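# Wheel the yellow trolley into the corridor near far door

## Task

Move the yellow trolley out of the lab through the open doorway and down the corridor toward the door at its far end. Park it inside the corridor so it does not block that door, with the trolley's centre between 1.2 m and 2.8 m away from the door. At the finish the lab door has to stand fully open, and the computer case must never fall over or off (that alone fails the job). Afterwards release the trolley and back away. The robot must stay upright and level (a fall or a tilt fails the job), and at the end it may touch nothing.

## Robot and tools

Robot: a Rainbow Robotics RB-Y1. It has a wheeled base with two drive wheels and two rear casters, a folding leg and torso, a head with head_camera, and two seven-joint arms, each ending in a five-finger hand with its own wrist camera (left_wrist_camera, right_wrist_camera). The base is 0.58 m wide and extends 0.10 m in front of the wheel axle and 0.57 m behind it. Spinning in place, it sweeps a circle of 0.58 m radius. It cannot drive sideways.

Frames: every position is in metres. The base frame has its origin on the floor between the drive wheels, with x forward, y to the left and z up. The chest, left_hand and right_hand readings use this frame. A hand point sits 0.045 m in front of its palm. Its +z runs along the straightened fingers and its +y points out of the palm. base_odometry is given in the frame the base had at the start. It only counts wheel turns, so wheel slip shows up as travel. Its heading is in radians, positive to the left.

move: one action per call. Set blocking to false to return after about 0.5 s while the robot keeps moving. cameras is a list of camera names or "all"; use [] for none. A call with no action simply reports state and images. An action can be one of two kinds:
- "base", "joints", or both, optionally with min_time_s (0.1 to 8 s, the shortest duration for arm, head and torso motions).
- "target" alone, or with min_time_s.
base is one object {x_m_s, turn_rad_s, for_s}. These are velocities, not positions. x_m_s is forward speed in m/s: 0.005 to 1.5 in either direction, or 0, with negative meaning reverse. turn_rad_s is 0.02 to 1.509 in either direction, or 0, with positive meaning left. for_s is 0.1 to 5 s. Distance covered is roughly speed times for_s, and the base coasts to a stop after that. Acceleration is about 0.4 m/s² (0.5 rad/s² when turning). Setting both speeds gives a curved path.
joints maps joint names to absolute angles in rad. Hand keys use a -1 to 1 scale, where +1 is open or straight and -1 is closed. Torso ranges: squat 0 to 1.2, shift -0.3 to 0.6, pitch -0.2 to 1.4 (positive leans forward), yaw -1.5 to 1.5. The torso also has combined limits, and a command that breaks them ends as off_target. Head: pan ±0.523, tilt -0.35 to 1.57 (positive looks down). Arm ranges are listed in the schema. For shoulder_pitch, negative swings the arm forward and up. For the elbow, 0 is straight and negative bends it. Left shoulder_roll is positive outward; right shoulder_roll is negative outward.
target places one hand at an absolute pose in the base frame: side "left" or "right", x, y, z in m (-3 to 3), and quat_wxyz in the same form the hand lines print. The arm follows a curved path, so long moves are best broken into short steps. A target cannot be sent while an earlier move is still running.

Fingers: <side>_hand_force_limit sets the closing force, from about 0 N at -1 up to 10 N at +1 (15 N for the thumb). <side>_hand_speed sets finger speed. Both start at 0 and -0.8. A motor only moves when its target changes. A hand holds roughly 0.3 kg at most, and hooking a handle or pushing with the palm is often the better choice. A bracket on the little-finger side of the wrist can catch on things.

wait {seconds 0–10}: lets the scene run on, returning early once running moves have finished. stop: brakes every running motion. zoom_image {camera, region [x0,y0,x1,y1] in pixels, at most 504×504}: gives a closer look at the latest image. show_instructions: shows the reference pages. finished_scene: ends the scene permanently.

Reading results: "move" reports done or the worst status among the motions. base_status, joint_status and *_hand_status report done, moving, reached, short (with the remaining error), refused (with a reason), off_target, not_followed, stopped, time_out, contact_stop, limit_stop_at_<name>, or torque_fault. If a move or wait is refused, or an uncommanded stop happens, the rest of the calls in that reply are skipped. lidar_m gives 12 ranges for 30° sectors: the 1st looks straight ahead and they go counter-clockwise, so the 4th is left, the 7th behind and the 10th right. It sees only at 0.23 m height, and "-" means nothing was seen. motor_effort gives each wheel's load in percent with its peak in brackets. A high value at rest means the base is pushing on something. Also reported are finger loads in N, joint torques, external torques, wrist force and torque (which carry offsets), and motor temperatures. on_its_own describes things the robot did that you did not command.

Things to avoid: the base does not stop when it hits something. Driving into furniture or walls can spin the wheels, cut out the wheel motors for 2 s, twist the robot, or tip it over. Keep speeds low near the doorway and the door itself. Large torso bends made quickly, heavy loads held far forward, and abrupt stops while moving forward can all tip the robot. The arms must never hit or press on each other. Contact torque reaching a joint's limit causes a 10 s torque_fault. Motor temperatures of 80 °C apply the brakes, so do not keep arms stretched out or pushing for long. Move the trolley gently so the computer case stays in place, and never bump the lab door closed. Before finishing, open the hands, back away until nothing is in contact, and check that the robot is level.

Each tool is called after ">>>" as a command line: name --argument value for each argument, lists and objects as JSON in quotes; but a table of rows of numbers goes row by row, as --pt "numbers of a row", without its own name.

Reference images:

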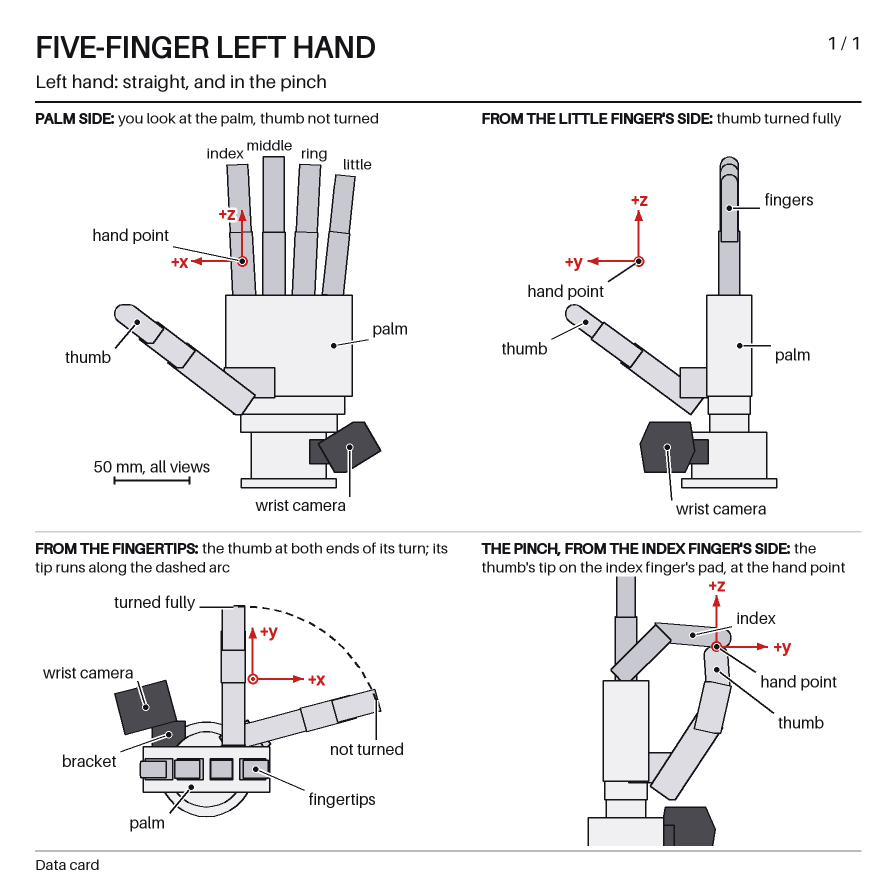

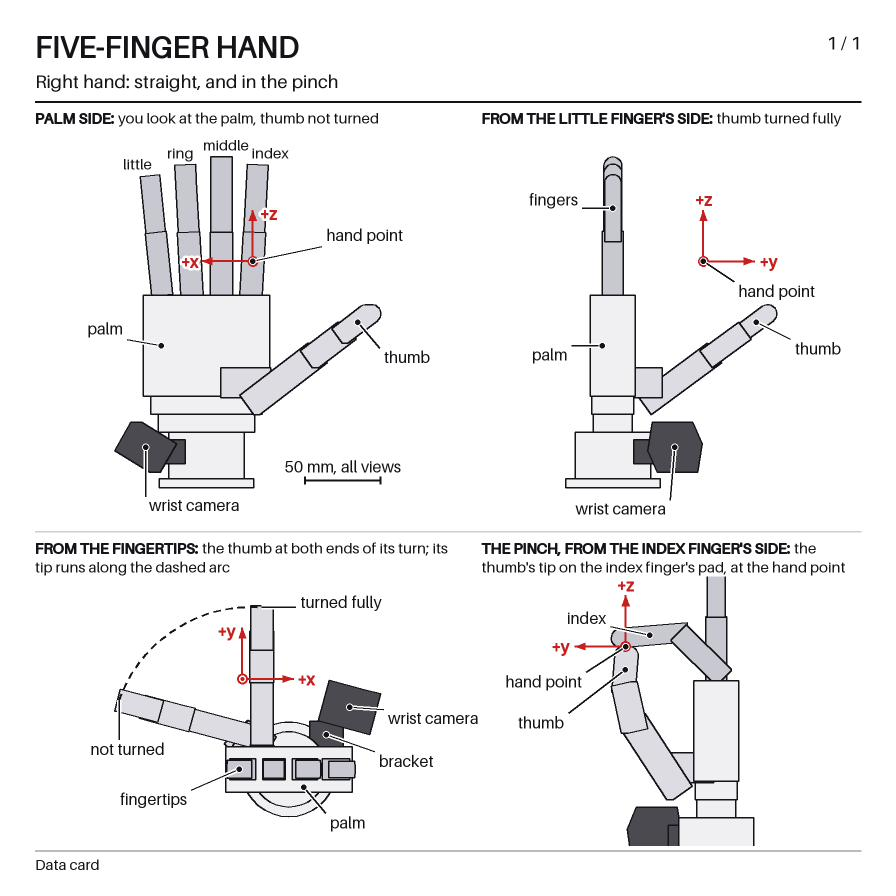

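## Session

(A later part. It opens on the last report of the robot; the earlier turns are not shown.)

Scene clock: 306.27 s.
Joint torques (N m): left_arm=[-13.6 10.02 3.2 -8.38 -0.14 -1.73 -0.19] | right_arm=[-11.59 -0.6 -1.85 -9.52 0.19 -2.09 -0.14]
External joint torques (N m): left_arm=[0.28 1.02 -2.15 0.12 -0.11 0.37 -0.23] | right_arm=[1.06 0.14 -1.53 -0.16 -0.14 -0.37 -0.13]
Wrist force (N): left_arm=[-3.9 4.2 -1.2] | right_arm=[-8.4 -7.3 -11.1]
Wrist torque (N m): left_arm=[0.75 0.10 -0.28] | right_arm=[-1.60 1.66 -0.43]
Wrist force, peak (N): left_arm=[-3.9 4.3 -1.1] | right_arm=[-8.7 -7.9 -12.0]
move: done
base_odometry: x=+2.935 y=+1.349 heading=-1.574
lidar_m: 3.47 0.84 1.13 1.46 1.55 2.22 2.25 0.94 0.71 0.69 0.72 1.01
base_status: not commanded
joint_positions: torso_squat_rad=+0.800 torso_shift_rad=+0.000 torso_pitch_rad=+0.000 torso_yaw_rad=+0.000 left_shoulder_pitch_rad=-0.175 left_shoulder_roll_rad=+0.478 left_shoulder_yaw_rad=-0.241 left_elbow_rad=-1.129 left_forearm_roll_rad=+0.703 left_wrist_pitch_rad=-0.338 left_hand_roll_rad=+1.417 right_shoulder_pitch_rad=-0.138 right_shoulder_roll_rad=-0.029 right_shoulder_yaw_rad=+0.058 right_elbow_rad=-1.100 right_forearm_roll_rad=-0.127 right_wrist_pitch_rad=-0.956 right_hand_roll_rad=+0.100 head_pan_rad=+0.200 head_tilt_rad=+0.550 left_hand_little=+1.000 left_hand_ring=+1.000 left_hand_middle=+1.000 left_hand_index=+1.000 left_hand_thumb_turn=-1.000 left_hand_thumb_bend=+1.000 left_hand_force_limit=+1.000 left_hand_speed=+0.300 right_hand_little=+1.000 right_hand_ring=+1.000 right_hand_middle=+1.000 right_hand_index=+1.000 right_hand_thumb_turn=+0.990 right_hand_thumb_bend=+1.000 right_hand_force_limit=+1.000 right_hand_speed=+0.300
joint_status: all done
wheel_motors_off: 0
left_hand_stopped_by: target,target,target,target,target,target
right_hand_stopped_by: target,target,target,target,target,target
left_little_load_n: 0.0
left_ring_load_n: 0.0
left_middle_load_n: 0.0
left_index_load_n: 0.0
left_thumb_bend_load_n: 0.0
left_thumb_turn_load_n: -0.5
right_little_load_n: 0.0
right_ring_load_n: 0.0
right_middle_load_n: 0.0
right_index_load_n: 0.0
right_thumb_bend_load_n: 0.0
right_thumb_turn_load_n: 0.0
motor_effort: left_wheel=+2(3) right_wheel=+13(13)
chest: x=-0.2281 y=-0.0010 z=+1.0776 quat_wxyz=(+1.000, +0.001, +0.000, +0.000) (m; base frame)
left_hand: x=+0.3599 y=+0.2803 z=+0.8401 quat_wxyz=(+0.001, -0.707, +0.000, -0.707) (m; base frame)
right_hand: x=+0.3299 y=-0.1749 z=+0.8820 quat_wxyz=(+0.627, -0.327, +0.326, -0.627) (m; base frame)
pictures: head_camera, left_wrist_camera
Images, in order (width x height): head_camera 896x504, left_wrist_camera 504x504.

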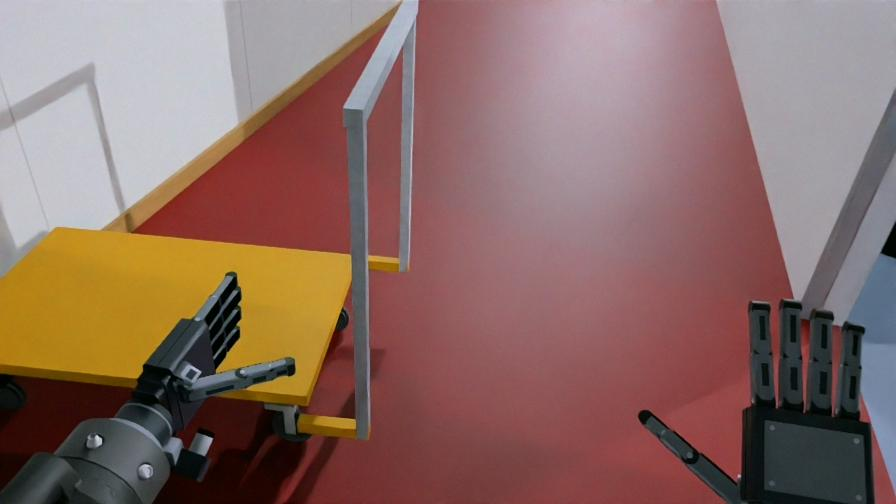

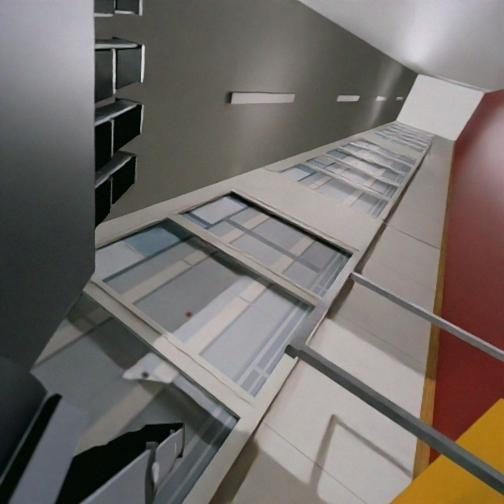

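>>> move --base '{"x_m_s": 0.15, "for_s": 1.9}' --cameras '["head_camera", "left_wrist_camera"]'

>>> zoom_image --camera "head_camera" --region '[100, 150, 400, 450]'

Scene clock: 310.67 s.
Joint torques (N m): left_arm=[-12.83 9.91 2.82 -8.34 0.05 -1.78 -0.16] | right_arm=[-11.39 -1.02 -1.6 -9.66 0.3 -2.07 -0.16]
External joint torques (N m): left_arm=[1.05 0.92 -2.53 0.17 0.07 0.33 -0.19] | right_arm=[1.26 -0.27 -1.28 -0.3 -0.03 -0.35 -0.15]
Wrist force (N): left_arm=[-3.9 4.2 -1.2] | right_arm=[-8.1 -7.6 -11.3]
Wrist torque (N m): left_arm=[0.74 0.11 -0.28] | right_arm=[-1.61 1.61 -0.46]
Wrist force, peak (N): left_arm=[-4.1 4.2 -1.0] | right_arm=[-8.7 -7.9 -12.1]
move: done
base_odometry: x=+2.934 y=+1.064 heading=-1.574
lidar_m: 3.54 0.58 0.75 1.45 1.54 2.20 2.28 0.96 0.73 0.71 0.74 1.61
base_status: done (sent for 1.9 of 1.9 s)
joint_positions: torso_squat_rad=+0.800 torso_shift_rad=+0.000 torso_pitch_rad=+0.000 torso_yaw_rad=+0.000 left_shoulder_pitch_rad=-0.176 left_shoulder_roll_rad=+0.478 left_shoulder_yaw_rad=-0.242 left_elbow_rad=-1.129 left_forearm_roll_rad=+0.703 left_wrist_pitch_rad=-0.338 left_hand_roll_rad=+1.417 right_shoulder_pitch_rad=-0.139 right_shoulder_roll_rad=-0.029 right_shoulder_yaw_rad=+0.058 right_elbow_rad=-1.100 right_forearm_roll_rad=-0.127 right_wrist_pitch_rad=-0.956 right_hand_roll_rad=+0.100 head_pan_rad=+0.200 head_tilt_rad=+0.550 left_hand_little=+1.000 left_hand_ring=+1.000 left_hand_middle=+1.000 left_hand_index=+1.000 left_hand_thumb_turn=-1.000 left_hand_thumb_bend=+1.000 left_hand_force_limit=+1.000 left_hand_speed=+0.300 right_hand_little=+1.000 right_hand_ring=+1.000 right_hand_middle=+1.000 right_hand_index=+1.000 right_hand_thumb_turn=+0.990 right_hand_thumb_bend=+1.000 right_hand_force_limit=+1.000 right_hand_speed=+0.300
joint_status: not commanded
wheel_motors_off: 0
left_hand_stopped_by: target,target,target,target,target,target
right_hand_stopped_by: target,target,target,target,target,target
left_little_load_n: -0.5
left_ring_load_n: 0.0
left_middle_load_n: 0.0
left_index_load_n: 0.0
left_thumb_bend_load_n: 0.0
left_thumb_turn_load_n: 0.0
right_little_load_n: 0.0
right_ring_load_n: 0.0
right_middle_load_n: 0.0
right_index_load_n: -0.5
right_thumb_bend_load_n: 0.0
right_thumb_turn_load_n: 0.0
motor_effort: left_wheel=+3(37) right_wheel=-2(43)
chest: x=-0.2280 y=-0.0010 z=+1.0776 quat_wxyz=(+1.000, +0.001, +0.000, +0.000) (m; base frame)
left_hand: x=+0.3601 y=+0.2802 z=+0.8401 quat_wxyz=(+0.000, -0.707, +0.000, -0.707) (m; base frame)
right_hand: x=+0.3300 y=-0.1748 z=+0.8820 quat_wxyz=(+0.627, -0.327, +0.326, -0.627) (m; base frame)
pictures: head_camera, left_wrist_camera
Images, in order (width x height): head_camera 896x504, left_wrist_camera 504x504.

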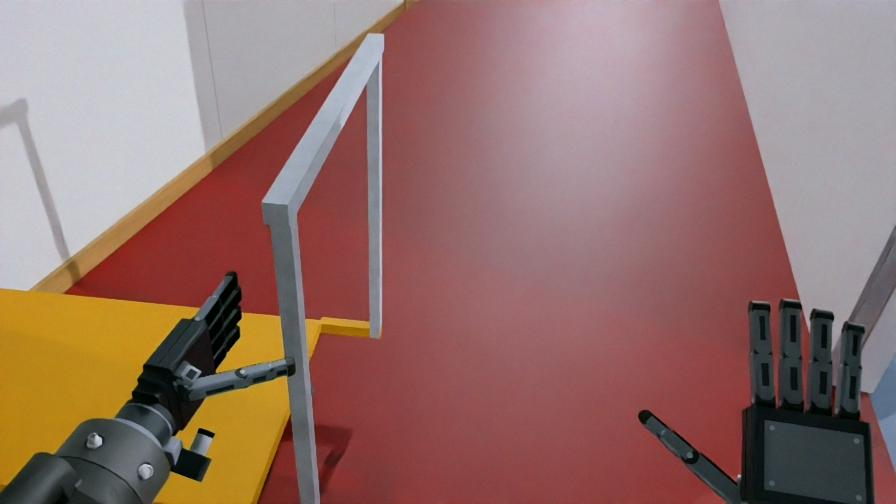

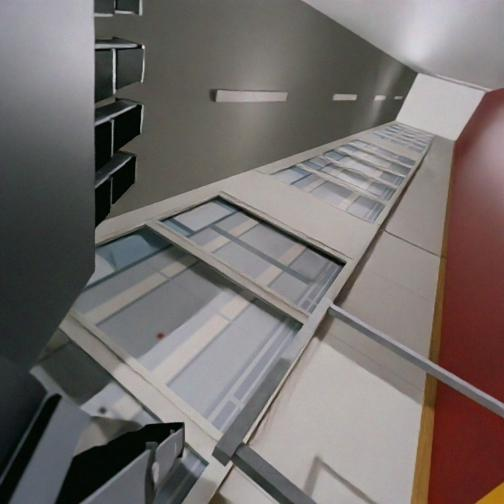

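Scaled by 1.680 from the camera's 896x504 image, which has a finer 1280x720 frame.

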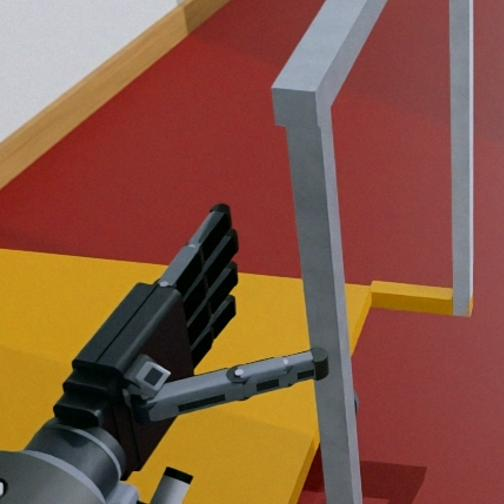

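>>> move --target '{"side": "left", "x": 0.36, "y": 0.272, "z": 0.84, "quat_wxyz": [0, 0.7071, 0, 0.7071]}' --min_time_s 0.5

>>> move --base '{"x_m_s": 0.1, "for_s": 0.95}' --joints '{"head_tilt_rad": 0.7, "head_pan_rad": 0.3}' --cameras '["head_camera", "left_wrist_camera"]'

>>> zoom_image --camera "head_camera" --region '[150, 100, 450, 400]'

Scene clock: 312.33 s.
Joint torques (N m): left_arm=[-11.88 6.82 6.39 -8.65 -0.12 -1.6 -0.5] | right_arm=[-11.58 -0.47 -1.75 -9.38 0.2 -2.2 -0.22]
External joint torques (N m): left_arm=[1.98 -1.75 1.22 0.03 -0.08 0.5 -0.53] | right_arm=[1.07 0.28 -1.43 -0.02 -0.13 -0.49 -0.21]
Wrist force (N): left_arm=[-3.7 4.3 -1.3] | right_arm=[-8.4 -7.4 -11.0]
Wrist torque (N m): left_arm=[0.76 0.07 -0.37] | right_arm=[-1.63 1.64 -0.39]
Wrist force, peak (N): left_arm=[-4.0 4.2 -1.2] | right_arm=[-8.4 -7.6 -11.7]
move: done
base_odometry: x=+2.934 y=+1.064 heading=-1.574
lidar_m: 3.55 0.59 0.76 1.45 1.53 2.20 2.27 0.96 0.73 0.71 0.74 1.61
base_status: not commanded
joint_positions: torso_squat_rad=+0.800 torso_shift_rad=+0.000 torso_pitch_rad=+0.000 torso_yaw_rad=+0.000 left_shoulder_pitch_rad=-0.172 left_shoulder_roll_rad=+0.457 left_shoulder_yaw_rad=-0.232 left_elbow_rad=-1.142 left_forearm_roll_rad=+0.700 left_wrist_pitch_rad=-0.329 left_hand_roll_rad=+1.394 right_shoulder_pitch_rad=-0.139 right_shoulder_roll_rad=-0.029 right_shoulder_yaw_rad=+0.058 right_elbow_rad=-1.100 right_forearm_roll_rad=-0.127 right_wrist_pitch_rad=-0.956 right_hand_roll_rad=+0.100 head_pan_rad=+0.200 head_tilt_rad=+0.550 left_hand_little=+1.000 left_hand_ring=+1.000 left_hand_middle=+1.000 left_hand_index=+1.000 left_hand_thumb_turn=-1.000 left_hand_thumb_bend=+1.000 left_hand_force_limit=+1.000 left_hand_speed=+0.300 right_hand_little=+1.000 right_hand_ring=+1.000 right_hand_middle=+1.000 right_hand_index=+1.000 right_hand_thumb_turn=+0.990 right_hand_thumb_bend=+1.000 right_hand_force_limit=+1.000 right_hand_speed=+0.300
joint_status: all done
wheel_motors_off: 0
left_hand_stopped_by: target,target,target,target,target,target
right_hand_stopped_by: target,target,target,target,target,target
left_little_load_n: 0.0
left_ring_load_n: 0.0
left_middle_load_n: -0.5
left_index_load_n: 0.0
left_thumb_bend_load_n: 0.0
left_thumb_turn_load_n: 0.0
right_little_load_n: -0.5
right_ring_load_n: 0.0
right_middle_load_n: 0.0
right_index_load_n: 0.0
right_thumb_bend_load_n: 0.0
right_thumb_turn_load_n: 0.0
motor_effort: left_wheel=+4(5) right_wheel=-2(3)
chest: x=-0.2280 y=-0.0010 z=+1.0776 quat_wxyz=(+1.000, +0.001, +0.000, +0.000) (m; base frame)
left_hand: x=+0.3601 y=+0.2721 z=+0.8403 quat_wxyz=(+0.000, -0.707, +0.000, -0.707) (m; base frame)
left_hand_status: reached (checked arc, planned for 0.5 s): 0 mm and 0.1 deg off.
right_hand: x=+0.3300 y=-0.1748 z=+0.8820 quat_wxyz=(+0.627, -0.327, +0.326, -0.627) (m; base frame)
pictures: none

Scene clock: 313.93 s.
Joint torques (N m): left_arm=[-16.09 6.04 2.68 -10.41 -0.81 -1.51 -0.52] | right_arm=[-11.16 -0.51 -1.44 -9.27 0.32 -1.95 -0.14]
External joint torques (N m): left_arm=[-2.25 -2.54 -2.48 -1.73 -0.77 0.59 -0.55] | right_arm=[1.49 0.24 -1.11 0.09 -0.01 -0.23 -0.14]
Wrist force (N): left_arm=[-5.6 -2.4 -3.3] | right_arm=[-7.9 -7.6 -11.2]
Wrist torque (N m): left_arm=[1.24 -0.04 -0.43] | right_arm=[-1.65 1.58 -0.44]
Wrist force, peak (N): left_arm=[-0.7 2.7 -27.8] | right_arm=[-9.0 -7.6 -11.5]
move: done
base_odometry: x=+2.934 y=+0.967 heading=-1.573
lidar_m: 3.59 0.51 0.64 1.44 1.53 2.19 2.29 0.96 0.73 0.72 0.75 1.52
base_status: done (sent for 0.97 of 0.97 s)
joint_positions: torso_squat_rad=+0.800 torso_shift_rad=+0.000 torso_pitch_rad=+0.000 torso_yaw_rad=+0.000 left_shoulder_pitch_rad=-0.171 left_shoulder_roll_rad=+0.457 left_shoulder_yaw_rad=-0.231 left_elbow_rad=-1.141 left_forearm_roll_rad=+0.700 left_wrist_pitch_rad=-0.329 left_hand_roll_rad=+1.394 right_shoulder_pitch_rad=-0.139 right_shoulder_roll_rad=-0.029 right_shoulder_yaw_rad=+0.058 right_elbow_rad=-1.100 right_forearm_roll_rad=-0.127 right_wrist_pitch_rad=-0.956 right_hand_roll_rad=+0.100 head_pan_rad=+0.300 head_tilt_rad=+0.700 left_hand_little=+1.000 left_hand_ring=+1.000 left_hand_middle=+1.000 left_hand_index=+1.000 left_hand_thumb_turn=-1.000 left_hand_thumb_bend=+1.000 left_hand_force_limit=+1.000 left_hand_speed=+0.300 right_hand_little=+1.000 right_hand_ring=+1.000 right_hand_middle=+1.000 right_hand_index=+1.000 right_hand_thumb_turn=+0.990 right_hand_thumb_bend=+1.000 right_hand_force_limit=+1.000 right_hand_speed=+0.300
joint_status: all done
wheel_motors_off: 0
left_hand_stopped_by: target,target,target,target,target,target
right_hand_stopped_by: target,target,target,target,target,target
left_little_load_n: 0.0
left_ring_load_n: 0.0
left_middle_load_n: 0.5
left_index_load_n: 0.5
left_thumb_bend_load_n: 0.0
left_thumb_turn_load_n: 0.0
right_little_load_n: 0.0
right_ring_load_n: 0.0
right_middle_load_n: 0.0
right_index_load_n: 0.0
right_thumb_bend_load_n: 0.0
right_thumb_turn_load_n: -0.5
motor_effort: left_wheel=+4(35) right_wheel=-8(19)
chest: x=-0.2280 y=-0.0010 z=+1.0776 quat_wxyz=(+1.000, +0.001, +0.000, +0.000) (m; base frame)
left_hand: x=+0.3598 y=+0.2731 z=+0.8397 quat_wxyz=(+0.000, -0.707, +0.000, -0.707) (m; base frame)
right_hand: x=+0.3301 y=-0.1747 z=+0.8820 quat_wxyz=(+0.627, -0.327, +0.326, -0.627) (m; base frame)
pictures: head_camera, left_wrist_camera
Images, in order (width x height): head_camera 896x504, left_wrist_camera 504x504.

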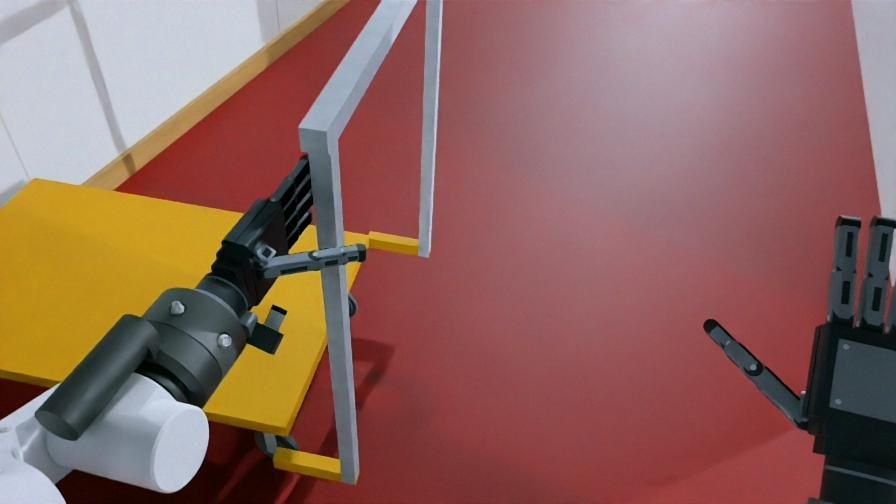

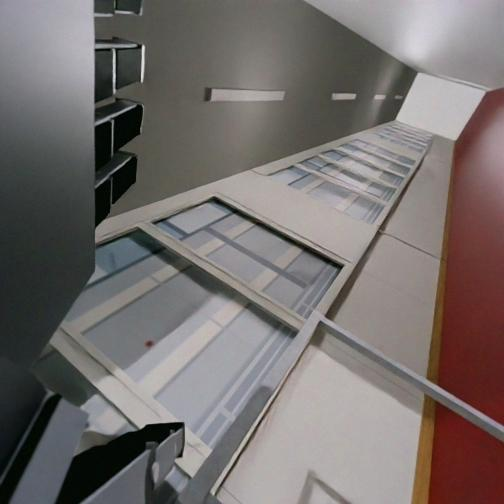

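Scaled by 1.680 from the camera's 896x504 image, which has a finer 1280x720 frame.

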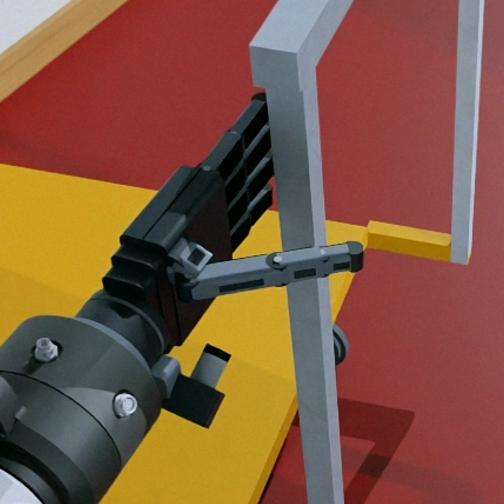

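>>> zoom_image --camera "head_camera" --region '[230, 130, 390, 290]'

>>> move --joints '{"head_tilt_rad": 0.9, "head_pan_rad": 0.5}' --cameras '["head_camera"]'

>>> zoom_image --camera "head_camera" --region '[300, 50, 550, 300]'

Scaled by 3.150 from the camera's 896x504 image, which has a finer 1280x720 frame.

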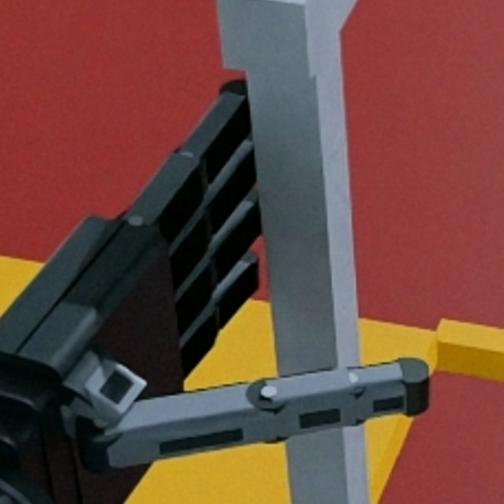

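Scene clock: 318.00 s.
Joint torques (N m): left_arm=[-15.85 6.23 2.51 -10.31 -0.81 -1.65 -0.43] | right_arm=[-11.25 -0.94 -1.66 -9.37 0.31 -2.07 -0.06]
External joint torques (N m): left_arm=[-2.02 -2.35 -2.65 -1.63 -0.77 0.45 -0.46] | right_arm=[1.4 -0.19 -1.33 -0.02 -0.02 -0.35 -0.05]
Wrist force (N): left_arm=[-5.2 -2.0 -3.5] | right_arm=[-8.1 -7.0 -11.1]
Wrist torque (N m): left_arm=[1.25 -0.01 -0.40] | right_arm=[-1.54 1.57 -0.45]
Wrist force, peak (N): left_arm=[-5.4 -2.2 -3.8] | right_arm=[-9.0 -8.0 -11.3]
move: done
base_odometry: x=+2.934 y=+0.967 heading=-1.573
lidar_m: 3.59 0.51 0.65 1.44 1.53 2.19 2.30 0.97 0.74 0.72 0.75 1.53
base_status: not commanded
joint_positions: torso_squat_rad=+0.800 torso_shift_rad=+0.000 torso_pitch_rad=+0.000 torso_yaw_rad=+0.000 left_shoulder_pitch_rad=-0.171 left_shoulder_roll_rad=+0.457 left_shoulder_yaw_rad=-0.231 left_elbow_rad=-1.141 left_forearm_roll_rad=+0.700 left_wrist_pitch_rad=-0.329 left_hand_roll_rad=+1.394 right_shoulder_pitch_rad=-0.139 right_shoulder_roll_rad=-0.029 right_shoulder_yaw_rad=+0.058 right_elbow_rad=-1.100 right_forearm_roll_rad=-0.127 right_wrist_pitch_rad=-0.956 right_hand_roll_rad=+0.100 head_pan_rad=+0.500 head_tilt_rad=+0.900 left_hand_little=+1.000 left_hand_ring=+1.000 left_hand_middle=+1.000 left_hand_index=+1.000 left_hand_thumb_turn=-1.000 left_hand_thumb_bend=+1.000 left_hand_force_limit=+1.000 left_hand_speed=+0.300 right_hand_little=+1.000 right_hand_ring=+1.000 right_hand_middle=+1.000 right_hand_index=+1.000 right_hand_thumb_turn=+0.990 right_hand_thumb_bend=+1.000 right_hand_force_limit=+1.000 right_hand_speed=+0.300
joint_status: all done
wheel_motors_off: 0
left_hand_stopped_by: target,target,target,target,target,target
right_hand_stopped_by: target,target,target,target,target,target
left_little_load_n: 0.0
left_ring_load_n: 0.0
left_middle_load_n: 0.5
left_index_load_n: 0.5
left_thumb_bend_load_n: 0.0
left_thumb_turn_load_n: -0.5
right_little_load_n: 0.0
right_ring_load_n: 0.0
right_middle_load_n: 0.0
right_index_load_n: 0.0
right_thumb_bend_load_n: 0.0
right_thumb_turn_load_n: 0.0
motor_effort: left_wheel=+5(7) right_wheel=-8(8)
chest: x=-0.2280 y=-0.0010 z=+1.0776 quat_wxyz=(+1.000, +0.001, +0.000, +0.000) (m; base frame)
left_hand: x=+0.3598 y=+0.2731 z=+0.8397 quat_wxyz=(+0.000, -0.707, +0.000, -0.707) (m; base frame)
right_hand: x=+0.3301 y=-0.1747 z=+0.8820 quat_wxyz=(+0.627, -0.327, +0.326, -0.627) (m; base frame)
pictures: head_camera
Images, in order (width x height): head_camera 896x504.

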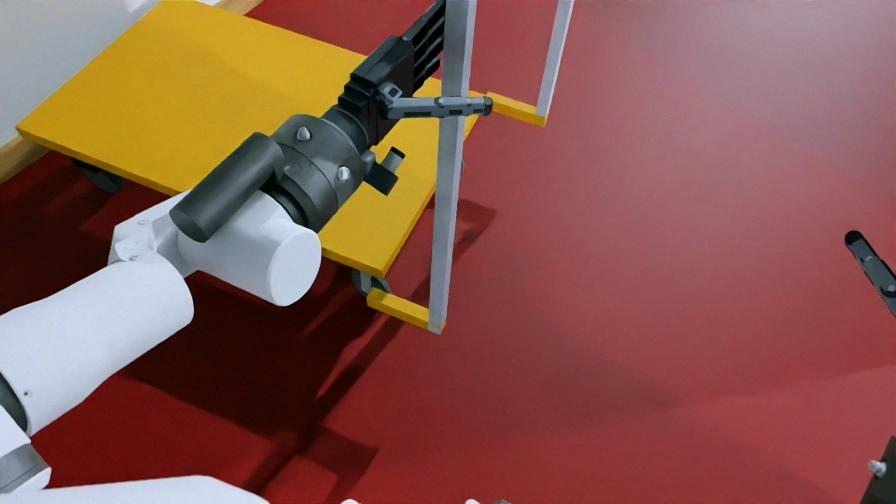

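Scaled by 2.016 from the camera's 896x504 image, which has a finer 1280x720 frame.

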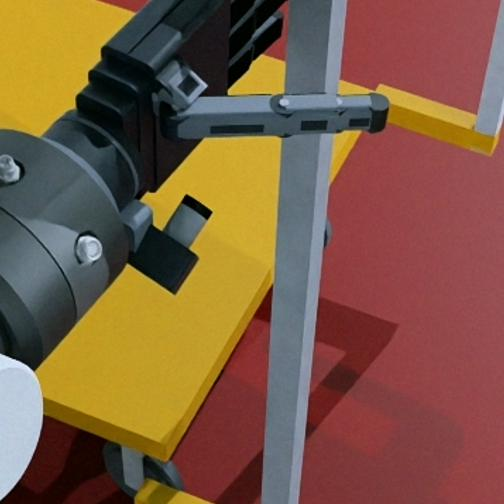

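>>> move --base '{"x_m_s": -0.1, "for_s": 0.7}' --joints '{"head_tilt_rad": 0.7, "head_pan_rad": 0.3}' --cameras '["head_camera", "left_wrist_camera"]'

>>> zoom_image --camera "head_camera" --region '[200, 80, 450, 330]'

Scene clock: 323.43 s.
Joint torques (N m): left_arm=[-13.8 6.67 2.57 -8.66 -0.14 -1.66 -0.44] | right_arm=[-11.21 -0.82 -1.64 -9.36 0.3 -2.06 -0.23]
External joint torques (N m): left_arm=[0.06 -1.9 -2.59 0.02 -0.1 0.44 -0.47] | right_arm=[1.44 -0.07 -1.32 0 -0.03 -0.34 -0.23]
Wrist force (N): left_arm=[-3.8 4.2 -1.3] | right_arm=[-8.5 -6.8 -11.1]
Wrist torque (N m): left_arm=[0.75 0.09 -0.37] | right_arm=[-1.49 1.66 -0.43]
Wrist force, peak (N): left_arm=[-5.4 -2.2 -3.7] | right_arm=[-8.6 -7.9 -11.5]
move: done
base_odometry: x=+2.934 y=+1.038 heading=-1.574
lidar_m: 3.55 0.56 0.73 1.45 1.54 2.20 2.29 0.96 0.73 0.71 0.75 1.58
base_status: done (sent for 0.7 of 0.7 s)
joint_positions: torso_squat_rad=+0.800 torso_shift_rad=+0.000 torso_pitch_rad=+0.000 torso_yaw_rad=+0.000 left_shoulder_pitch_rad=-0.171 left_shoulder_roll_rad=+0.457 left_shoulder_yaw_rad=-0.231 left_elbow_rad=-1.142 left_forearm_roll_rad=+0.700 left_wrist_pitch_rad=-0.329 left_hand_roll_rad=+1.394 right_shoulder_pitch_rad=-0.138 right_shoulder_roll_rad=-0.029 right_shoulder_yaw_rad=+0.058 right_elbow_rad=-1.100 right_forearm_roll_rad=-0.127 right_wrist_pitch_rad=-0.956 right_hand_roll_rad=+0.100 head_pan_rad=+0.300 head_tilt_rad=+0.700 left_hand_little=+1.000 left_hand_ring=+1.000 left_hand_middle=+1.000 left_hand_index=+1.000 left_hand_thumb_turn=-1.000 left_hand_thumb_bend=+1.000 left_hand_force_limit=+1.000 left_hand_speed=+0.300 right_hand_little=+1.000 right_hand_ring=+1.000 right_hand_middle=+1.000 right_hand_index=+1.000 right_hand_thumb_turn=+0.990 right_hand_thumb_bend=+1.000 right_hand_force_limit=+1.000 right_hand_speed=+0.300
joint_status: all done
wheel_motors_off: 0
left_hand_stopped_by: target,target,target,target,target,target
right_hand_stopped_by: target,target,target,target,target,target
left_little_load_n: 0.0
left_ring_load_n: 0.0
left_middle_load_n: 0.0
left_index_load_n: 0.0
left_thumb_bend_load_n: 0.0
left_thumb_turn_load_n: 0.0
right_little_load_n: 0.0
right_ring_load_n: 0.0
right_middle_load_n: 0.0
right_index_load_n: 0.0
right_thumb_bend_load_n: 0.5
right_thumb_turn_load_n: 0.0
motor_effort: left_wheel=-5(24) right_wheel=+6(28)
chest: x=-0.2280 y=-0.0010 z=+1.0776 quat_wxyz=(+1.000, +0.001, +0.000, +0.000) (m; base frame)
left_hand: x=+0.3600 y=+0.2727 z=+0.8403 quat_wxyz=(+0.000, -0.707, +0.000, -0.707) (m; base frame)
right_hand: x=+0.3300 y=-0.1748 z=+0.8820 quat_wxyz=(+0.627, -0.327, +0.326, -0.627) (m; base frame)
pictures: head_camera, left_wrist_camera
Images, in order (width x height): head_camera 896x504, left_wrist_camera 504x504.

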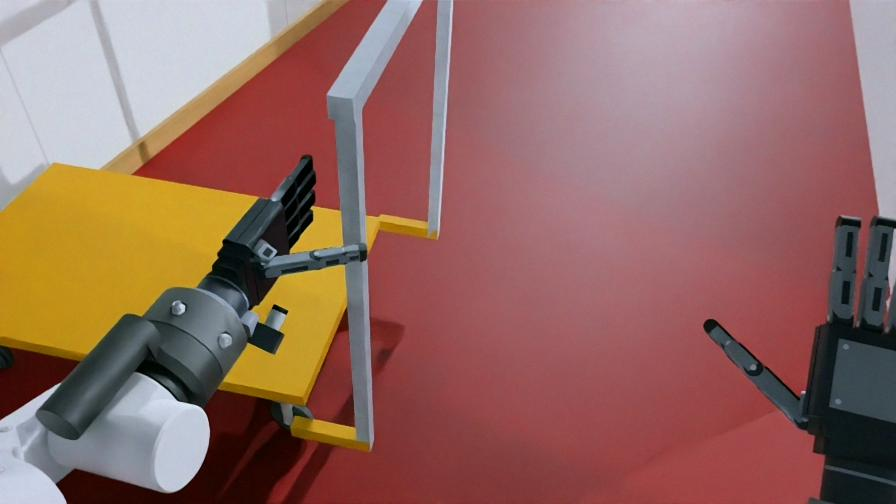

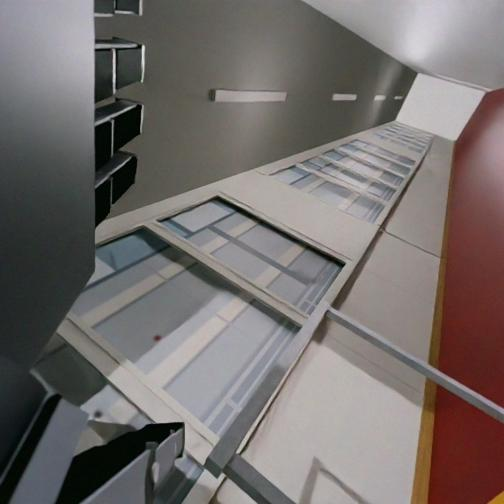

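Scaled by 2.016 from the camera's 896x504 image, which has a finer 1280x720 frame.

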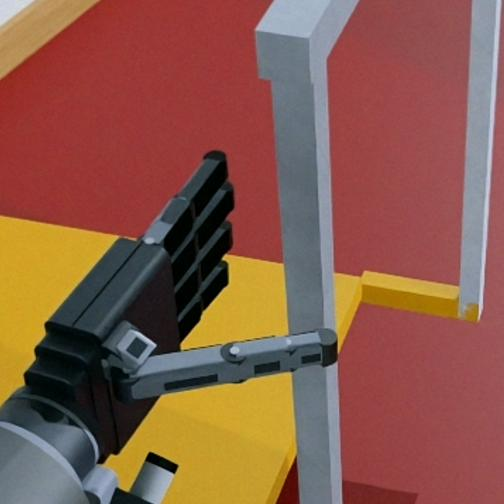

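>>> move --target '{"side": "left", "x": 0.36, "y": 0.294, "z": 0.81, "quat_wxyz": [0, 0.7071, 0, 0.7071]}' --min_time_s 0.5

>>> move --base '{"x_m_s": 0.1, "for_s": 0.8}' --cameras '["head_camera"]'

>>> zoom_image --camera "head_camera" --region '[230, 100, 430, 300]'

Scene clock: 327.67 s.
Joint torques (N m): left_arm=[-13.6 9.87 3.37 -6.23 -0.04 -1.72 -0.26] | right_arm=[-11.64 -0.69 -1.47 -9.38 0.25 -2.11 -0.24]
External joint torques (N m): left_arm=[0.96 0.03 -1.65 0.91 -0.12 0.42 -0.29] | right_arm=[1.01 0.06 -1.15 -0.02 -0.08 -0.39 -0.23]
Wrist force (N): left_arm=[-3.8 3.9 -1.3] | right_arm=[-7.8 -6.9 -10.4]
Wrist torque (N m): left_arm=[0.69 0.05 -0.28] | right_arm=[-1.56 1.48 -0.41]
Wrist force, peak (N): left_arm=[-4.7 4.1 -1.6] | right_arm=[-9.0 -7.5 -11.7]
move: done
base_odometry: x=+2.934 y=+1.038 heading=-1.574
lidar_m: 3.55 0.57 0.72 1.45 1.53 2.20 2.29 0.95 0.73 0.71 0.74 1.58
base_status: not commanded
joint_positions: torso_squat_rad=+0.800 torso_shift_rad=+0.000 torso_pitch_rad=+0.000 torso_yaw_rad=+0.000 left_shoulder_pitch_rad=-0.266 left_shoulder_roll_rad=+0.499 left_shoulder_yaw_rad=-0.359 left_elbow_rad=-0.878 left_forearm_roll_rad=+0.667 left_wrist_pitch_rad=-0.511 left_hand_roll_rad=+1.561 right_shoulder_pitch_rad=-0.138 right_shoulder_roll_rad=-0.029 right_shoulder_yaw_rad=+0.058 right_elbow_rad=-1.100 right_forearm_roll_rad=-0.127 right_wrist_pitch_rad=-0.956 right_hand_roll_rad=+0.100 head_pan_rad=+0.300 head_tilt_rad=+0.700 left_hand_little=+1.000 left_hand_ring=+1.000 left_hand_middle=+1.000 left_hand_index=+1.000 left_hand_thumb_turn=-1.000 left_hand_thumb_bend=+1.000 left_hand_force_limit=+1.000 left_hand_speed=+0.300 right_hand_little=+1.000 right_hand_ring=+1.000 right_hand_middle=+1.000 right_hand_index=+1.000 right_hand_thumb_turn=+0.990 right_hand_thumb_bend=+1.000 right_hand_force_limit=+1.000 right_hand_speed=+0.300
joint_status: all done
wheel_motors_off: 0
left_hand_stopped_by: target,target,target,target,target,target
right_hand_stopped_by: target,target,target,target,target,target
left_little_load_n: 0.0
left_ring_load_n: 0.0
left_middle_load_n: 0.0
left_index_load_n: 0.0
left_thumb_bend_load_n: 0.0
left_thumb_turn_load_n: -0.5
right_little_load_n: 0.0
right_ring_load_n: 0.0
right_middle_load_n: 0.0
right_index_load_n: 0.0
right_thumb_bend_load_n: 0.0
right_thumb_turn_load_n: -0.5
motor_effort: left_wheel=-5(6) right_wheel=+6(6)
chest: x=-0.2280 y=-0.0010 z=+1.0776 quat_wxyz=(+1.000, +0.001, +0.000, +0.000) (m; base frame)
left_hand: x=+0.3600 y=+0.2940 z=+0.8104 quat_wxyz=(+0.001, -0.708, +0.000, -0.707) (m; base frame)
left_hand_status: reached (checked arc, planned for 0.6 s): 0 mm and 0.1 deg off.
right_hand: x=+0.3300 y=-0.1748 z=+0.8820 quat_wxyz=(+0.627, -0.327, +0.326, -0.627) (m; base frame)
pictures: none

Scene clock: 329.40 s.
Joint torques (N m): left_arm=[-13.36 9.93 3.36 -6.33 0.14 -1.7 -0.19] | right_arm=[-11.17 -1.02 -1.84 -9.48 0.29 -2.1 -0.14]
External joint torques (N m): left_arm=[1.2 0.1 -1.67 0.81 0.05 0.43 -0.22] | right_arm=[1.48 -0.27 -1.52 -0.12 -0.04 -0.38 -0.14]
Wrist force (N): left_arm=[-3.8 3.9 -1.1] | right_arm=[-8.0 -7.1 -10.7]
Wrist torque (N m): left_arm=[0.67 0.05 -0.28] | right_arm=[-1.61 1.58 -0.43]
Wrist force, peak (N): left_arm=[-3.8 4.0 -1.4] | right_arm=[-8.9 -7.4 -11.9]
move: done
base_odometry: x=+2.934 y=+0.957 heading=-1.574
lidar_m: 3.58 0.50 0.63 1.44 1.53 2.18 2.30 0.97 0.74 0.72 0.75 1.51
base_status: done (sent for 0.8 of 0.8 s)
joint_positions: torso_squat_rad=+0.800 torso_shift_rad=+0.000 torso_pitch_rad=+0.000 torso_yaw_rad=+0.000 left_shoulder_pitch_rad=-0.266 left_shoulder_roll_rad=+0.499 left_shoulder_yaw_rad=-0.359 left_elbow_rad=-0.878 left_forearm_roll_rad=+0.667 left_wrist_pitch_rad=-0.511 left_hand_roll_rad=+1.561 right_shoulder_pitch_rad=-0.139 right_shoulder_roll_rad=-0.029 right_shoulder_yaw_rad=+0.058 right_elbow_rad=-1.100 right_forearm_roll_rad=-0.127 right_wrist_pitch_rad=-0.956 right_hand_roll_rad=+0.100 head_pan_rad=+0.300 head_tilt_rad=+0.700 left_hand_little=+1.000 left_hand_ring=+1.000 left_hand_middle=+1.000 left_hand_index=+1.000 left_hand_thumb_turn=-1.000 left_hand_thumb_bend=+1.000 left_hand_force_limit=+1.000 left_hand_speed=+0.300 right_hand_little=+1.000 right_hand_ring=+1.000 right_hand_middle=+1.000 right_hand_index=+1.000 right_hand_thumb_turn=+0.990 right_hand_thumb_bend=+1.000 right_hand_force_limit=+1.000 right_hand_speed=+0.300
joint_status: not commanded
wheel_motors_off: 0
left_hand_stopped_by: target,target,target,target,target,target
right_hand_stopped_by: target,target,target,target,target,target
left_little_load_n: 0.0
left_ring_load_n: 0.0
left_middle_load_n: 0.0
left_index_load_n: 0.0
left_thumb_bend_load_n: 0.0
left_thumb_turn_load_n: -0.5
right_little_load_n: 0.0
right_ring_load_n: 0.0
right_middle_load_n: -0.5
right_index_load_n: 0.0
right_thumb_bend_load_n: 0.0
right_thumb_turn_load_n: -0.5
motor_effort: left_wheel=+2(24) right_wheel=-3(28)
chest: x=-0.2280 y=-0.0010 z=+1.0776 quat_wxyz=(+1.000, +0.001, +0.000, +0.000) (m; base frame)
left_hand: x=+0.3600 y=+0.2940 z=+0.8104 quat_wxyz=(+0.001, -0.708, +0.000, -0.707) (m; base frame)
right_hand: x=+0.3300 y=-0.1748 z=+0.8820 quat_wxyz=(+0.627, -0.327, +0.326, -0.627) (m; base frame)
pictures: head_camera
Images, in order (width x height): head_camera 896x504.

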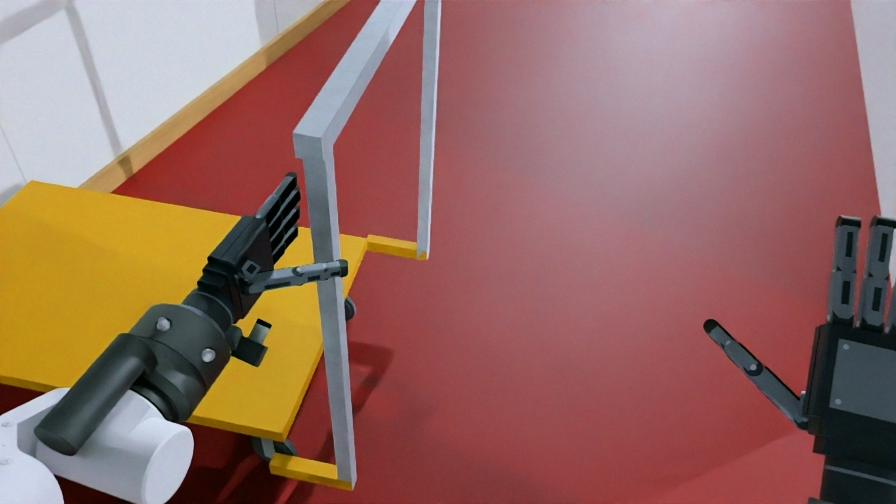

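Scaled by 2.520 from the camera's 896x504 image, which has a finer 1280x720 frame.

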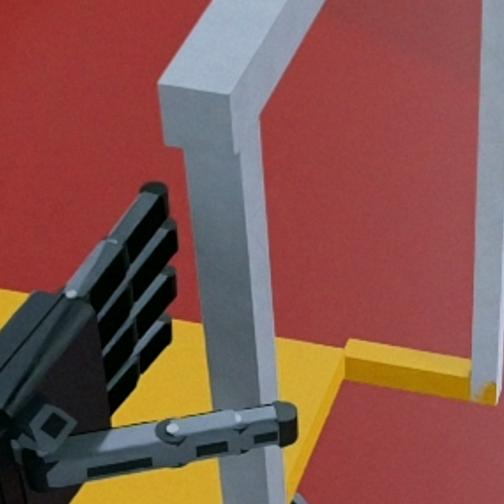

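>>> move --base '{"x_m_s": 0.08, "for_s": 0.6}' --cameras '["head_camera"]'

>>> zoom_image --camera "head_camera" --region '[230, 130, 430, 330]'

Scene clock: 330.97 s.
Joint torques (N m): left_arm=[-13.66 10.27 3.44 -6.07 0.16 -1.89 -0.21] | right_arm=[-11.54 -1.02 -1.72 -9.41 0.25 -2.05 -0.17]
External joint torques (N m): left_arm=[0.9 0.43 -1.59 1.07 0.08 0.24 -0.24] | right_arm=[1.11 -0.28 -1.4 -0.05 -0.08 -0.33 -0.16]
Wrist force (N): left_arm=[-3.8 3.9 -1.3] | right_arm=[-8.1 -7.6 -11.0]
Wrist torque (N m): left_arm=[0.68 0.06 -0.28] | right_arm=[-1.63 1.59 -0.43]
Wrist force, peak (N): left_arm=[-4.0 4.0 -1.3] | right_arm=[-9.5 -8.0 -11.8]
move: done
base_odometry: x=+2.934 y=+0.909 heading=-1.573
lidar_m: 3.60 0.46 0.61 1.44 1.52 2.18 2.32 0.97 0.74 0.72 0.75 1.48
base_status: done (sent for 0.6 of 0.6 s)
joint_positions: torso_squat_rad=+0.800 torso_shift_rad=+0.000 torso_pitch_rad=+0.000 torso_yaw_rad=+0.000 left_shoulder_pitch_rad=-0.266 left_shoulder_roll_rad=+0.499 left_shoulder_yaw_rad=-0.359 left_elbow_rad=-0.878 left_forearm_roll_rad=+0.667 left_wrist_pitch_rad=-0.511 left_hand_roll_rad=+1.561 right_shoulder_pitch_rad=-0.139 right_shoulder_roll_rad=-0.029 right_shoulder_yaw_rad=+0.058 right_elbow_rad=-1.100 right_forearm_roll_rad=-0.127 right_wrist_pitch_rad=-0.956 right_hand_roll_rad=+0.100 head_pan_rad=+0.300 head_tilt_rad=+0.700 left_hand_little=+1.000 left_hand_ring=+1.000 left_hand_middle=+1.000 left_hand_index=+1.000 left_hand_thumb_turn=-1.000 left_hand_thumb_bend=+1.000 left_hand_force_limit=+1.000 left_hand_speed=+0.300 right_hand_little=+1.000 right_hand_ring=+1.000 right_hand_middle=+1.000 right_hand_index=+1.000 right_hand_thumb_turn=+0.990 right_hand_thumb_bend=+1.000 right_hand_force_limit=+1.000 right_hand_speed=+0.300
joint_status: not commanded
wheel_motors_off: 0
left_hand_stopped_by: target,target,target,target,target,target
right_hand_stopped_by: target,target,target,target,target,target
left_little_load_n: -0.5
left_ring_load_n: 0.0
left_middle_load_n: 0.5
left_index_load_n: 0.0
left_thumb_bend_load_n: 0.0
left_thumb_turn_load_n: -0.5
right_little_load_n: 0.0
right_ring_load_n: 0.0
right_middle_load_n: 0.0
right_index_load_n: 0.0
right_thumb_bend_load_n: 0.0
right_thumb_turn_load_n: -0.5
motor_effort: left_wheel=-1(32) right_wheel=-6(21)
chest: x=-0.2279 y=-0.0010 z=+1.0776 quat_wxyz=(+1.000, +0.001, +0.000, +0.000) (m; base frame)
left_hand: x=+0.3601 y=+0.2940 z=+0.8104 quat_wxyz=(+0.001, -0.708, +0.000, -0.707) (m; base frame)
right_hand: x=+0.3300 y=-0.1748 z=+0.8820 quat_wxyz=(+0.627, -0.327, +0.326, -0.627) (m; base frame)
pictures: head_camera
Images, in order (width x height): head_camera 896x504.

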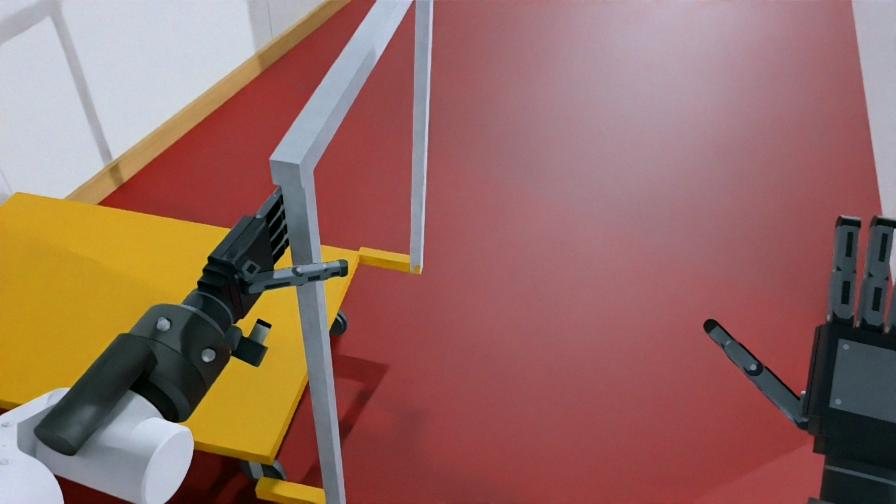

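Scaled by 2.520 from the camera's 896x504 image, which has a finer 1280x720 frame.

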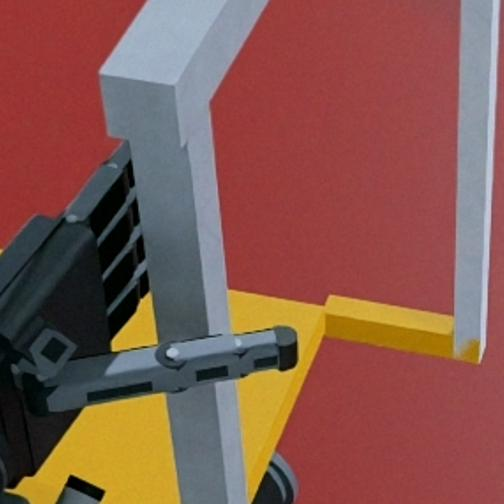

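>>> move --base '{"x_m_s": 0.08, "for_s": 0.35}' --joints '{"left_hand_speed": -0.5, "left_hand_force_limit": 0.0}' --cameras '[]'

>>> move --joints '{"left_hand_index": -1, "left_hand_middle": -1, "left_hand_ring": -1, "left_hand_little": -1}' --cameras '["head_camera"]'

>>> zoom_image --camera "head_camera" --region '[230, 130, 430, 330]'

Scene clock: 332.47 s.
Joint torques (N m): left_arm=[-13.46 10.04 3.46 -6.21 -0.09 -1.8 -0.3] | right_arm=[-11.43 -0.72 -1.57 -9.45 0.31 -2.06 -0.19]
External joint torques (N m): left_arm=[1.1 0.2 -1.56 0.93 -0.17 0.33 -0.33] | right_arm=[1.21 0.03 -1.25 -0.09 -0.02 -0.34 -0.18]
Wrist force (N): left_arm=[-3.5 3.8 -1.2] | right_arm=[-8.1 -6.8 -11.6]
Wrist torque (N m): left_arm=[0.66 0.02 -0.26] | right_arm=[-1.49 1.61 -0.43]
Wrist force, peak (N): left_arm=[-4.0 3.9 -1.3] | right_arm=[-9.0 -7.6 -11.4]
move: done
base_odometry: x=+2.934 y=+0.880 heading=-1.573
lidar_m: 3.61 0.43 0.45 1.44 1.52 2.18 2.32 0.97 0.74 0.72 0.76 1.45
base_status: done (sent for 0.37 of 0.37 s)
joint_positions: torso_squat_rad=+0.800 torso_shift_rad=+0.000 torso_pitch_rad=+0.000 torso_yaw_rad=+0.000 left_shoulder_pitch_rad=-0.266 left_shoulder_roll_rad=+0.499 left_shoulder_yaw_rad=-0.359 left_elbow_rad=-0.878 left_forearm_roll_rad=+0.667 left_wrist_pitch_rad=-0.511 left_hand_roll_rad=+1.561 right_shoulder_pitch_rad=-0.139 right_shoulder_roll_rad=-0.029 right_shoulder_yaw_rad=+0.058 right_elbow_rad=-1.100 right_forearm_roll_rad=-0.127 right_wrist_pitch_rad=-0.956 right_hand_roll_rad=+0.100 head_pan_rad=+0.300 head_tilt_rad=+0.700 left_hand_little=+1.000 left_hand_ring=+1.000 left_hand_middle=+1.000 left_hand_index=+1.000 left_hand_thumb_turn=-1.000 left_hand_thumb_bend=+1.000 left_hand_force_limit=+0.000 left_hand_speed=-0.500 right_hand_little=+1.000 right_hand_ring=+1.000 right_hand_middle=+1.000 right_hand_index=+1.000 right_hand_thumb_turn=+0.990 right_hand_thumb_bend=+1.000 right_hand_force_limit=+1.000 right_hand_speed=+0.300
joint_status: all done
wheel_motors_off: 0
left_hand_stopped_by: target,target,target,target,target,target
right_hand_stopped_by: target,target,target,target,target,target
left_little_load_n: 0.0
left_ring_load_n: 0.0
left_middle_load_n: 0.0
left_index_load_n: 0.0
left_thumb_bend_load_n: 0.0
left_thumb_turn_load_n: 0.0
right_little_load_n: 0.0
right_ring_load_n: 0.0
right_middle_load_n: 0.0
right_index_load_n: 0.0
right_thumb_bend_load_n: 0.0
right_thumb_turn_load_n: -0.5
motor_effort: left_wheel=+0(31) right_wheel=-6(19)
chest: x=-0.2279 y=-0.0010 z=+1.0776 quat_wxyz=(+1.000, +0.001, +0.000, +0.000) (m; base frame)
left_hand: x=+0.3601 y=+0.2940 z=+0.8103 quat_wxyz=(+0.001, -0.708, +0.000, -0.707) (m; base frame)
right_hand: x=+0.3300 y=-0.1748 z=+0.8820 quat_wxyz=(+0.627, -0.327, +0.327, -0.627) (m; base frame)
pictures: none
No camera images: "cameras" was empty.

Scene clock: 334.33 s.
Joint torques (N m): left_arm=[-10.21 10.36 2.89 -5.89 -2.15 -1.95 -1.64] | right_arm=[-11.49 -0.86 -1.34 -9.43 0.31 -2.07 -0.18]
External joint torques (N m): left_arm=[4.35 0.55 -2.13 1.23 -2.25 0.16 -1.69] | right_arm=[1.15 -0.11 -1.02 -0.07 -0.02 -0.35 -0.17]
Wrist force (N): left_arm=[-4.8 -1.2 9.2] | right_arm=[-8.1 -7.5 -11.5]
Wrist torque (N m): left_arm=[0.44 0.65 -2.20] | right_arm=[-1.59 1.67 -0.47]
Wrist force, peak (N): left_arm=[-7.7 6.4 18.4] | right_arm=[-8.5 -7.6 -11.7]
move: off_target
base_odometry: x=+2.934 y=+0.880 heading=-1.573
lidar_m: 3.61 0.45 0.44 1.44 1.53 2.18 2.31 0.97 0.74 0.72 0.76 1.45
base_status: not commanded
joint_positions: torso_squat_rad=+0.800 torso_shift_rad=+0.000 torso_pitch_rad=+0.000 torso_yaw_rad=+0.000 left_shoulder_pitch_rad=-0.266 left_shoulder_roll_rad=+0.499 left_shoulder_yaw_rad=-0.359 left_elbow_rad=-0.878 left_forearm_roll_rad=+0.667 left_wrist_pitch_rad=-0.511 left_hand_roll_rad=+1.561 right_shoulder_pitch_rad=-0.139 right_shoulder_roll_rad=-0.029 right_shoulder_yaw_rad=+0.058 right_elbow_rad=-1.100 right_forearm_roll_rad=-0.127 right_wrist_pitch_rad=-0.956 right_hand_roll_rad=+0.100 head_pan_rad=+0.300 head_tilt_rad=+0.700 left_hand_little=-0.927 left_hand_ring=-0.926 left_hand_middle=-0.928 left_hand_index=-0.958 left_hand_thumb_turn=-1.000 left_hand_thumb_bend=+1.000 left_hand_force_limit=+0.000 left_hand_speed=-0.500 right_hand_little=+1.000 right_hand_ring=+1.000 right_hand_middle=+1.000 right_hand_index=+1.000 right_hand_thumb_turn=+0.990 right_hand_thumb_bend=+1.000 right_hand_force_limit=+1.000 right_hand_speed=+0.300
joint_status: left_hand_little off_target (ended at -0.927, target -1.000); left_hand_ring off_target (ended at -0.926, target -1.000); left_hand_middle off_target (ended at -0.928, target -1.000); left_hand_index off_target (ended at -0.958, target -1.000)
wheel_motors_off: 0
left_hand_stopped_by: force,force,force,force,target,target
right_hand_stopped_by: target,target,target,target,target,target
left_little_load_n: 7.0
left_ring_load_n: 7.0
left_middle_load_n: 5.0
left_index_load_n: 15.0
left_thumb_bend_load_n: 0.0
left_thumb_turn_load_n: -0.5
right_little_load_n: 0.0
right_ring_load_n: 0.0
right_middle_load_n: 0.0
right_index_load_n: 0.0
right_thumb_bend_load_n: 0.0
right_thumb_turn_load_n: -0.5
motor_effort: left_wheel=-1(3) right_wheel=-5(6)
chest: x=-0.2279 y=-0.0010 z=+1.0776 quat_wxyz=(+1.000, +0.001, +0.000, +0.000) (m; base frame)
left_hand: x=+0.3604 y=+0.2939 z=+0.8108 quat_wxyz=(+0.000, -0.707, -0.001, -0.707) (m; base frame)
right_hand: x=+0.3301 y=-0.1749 z=+0.8820 quat_wxyz=(+0.627, -0.327, +0.327, -0.627) (m; base frame)
pictures: head_camera
Images, in order (width x height): head_camera 896x504.

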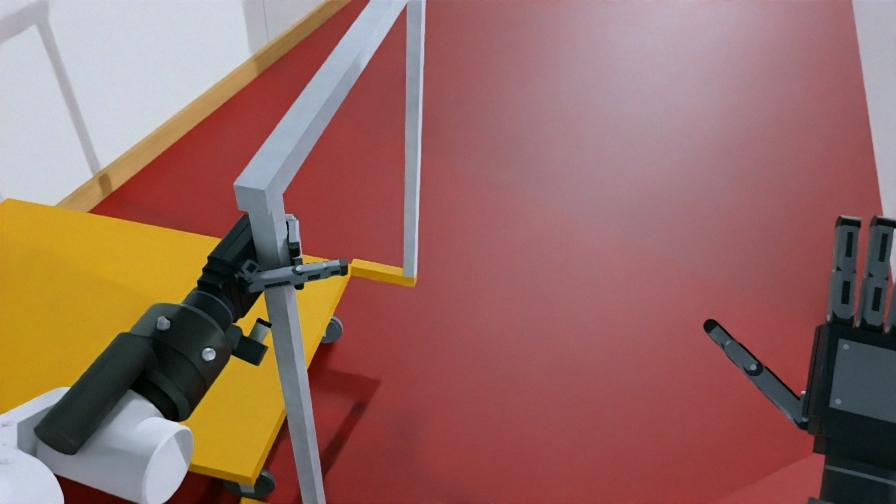

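Scaled by 2.520 from the camera's 896x504 image, which has a finer 1280x720 frame.

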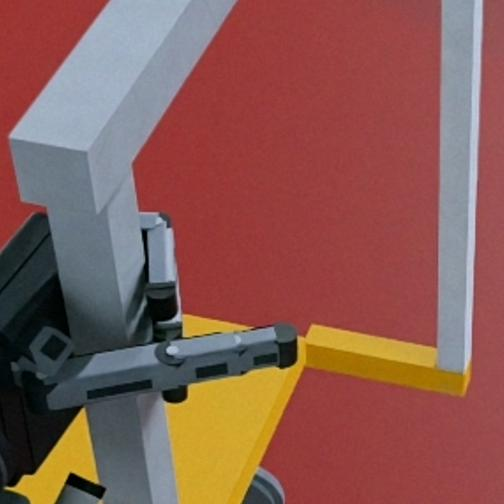

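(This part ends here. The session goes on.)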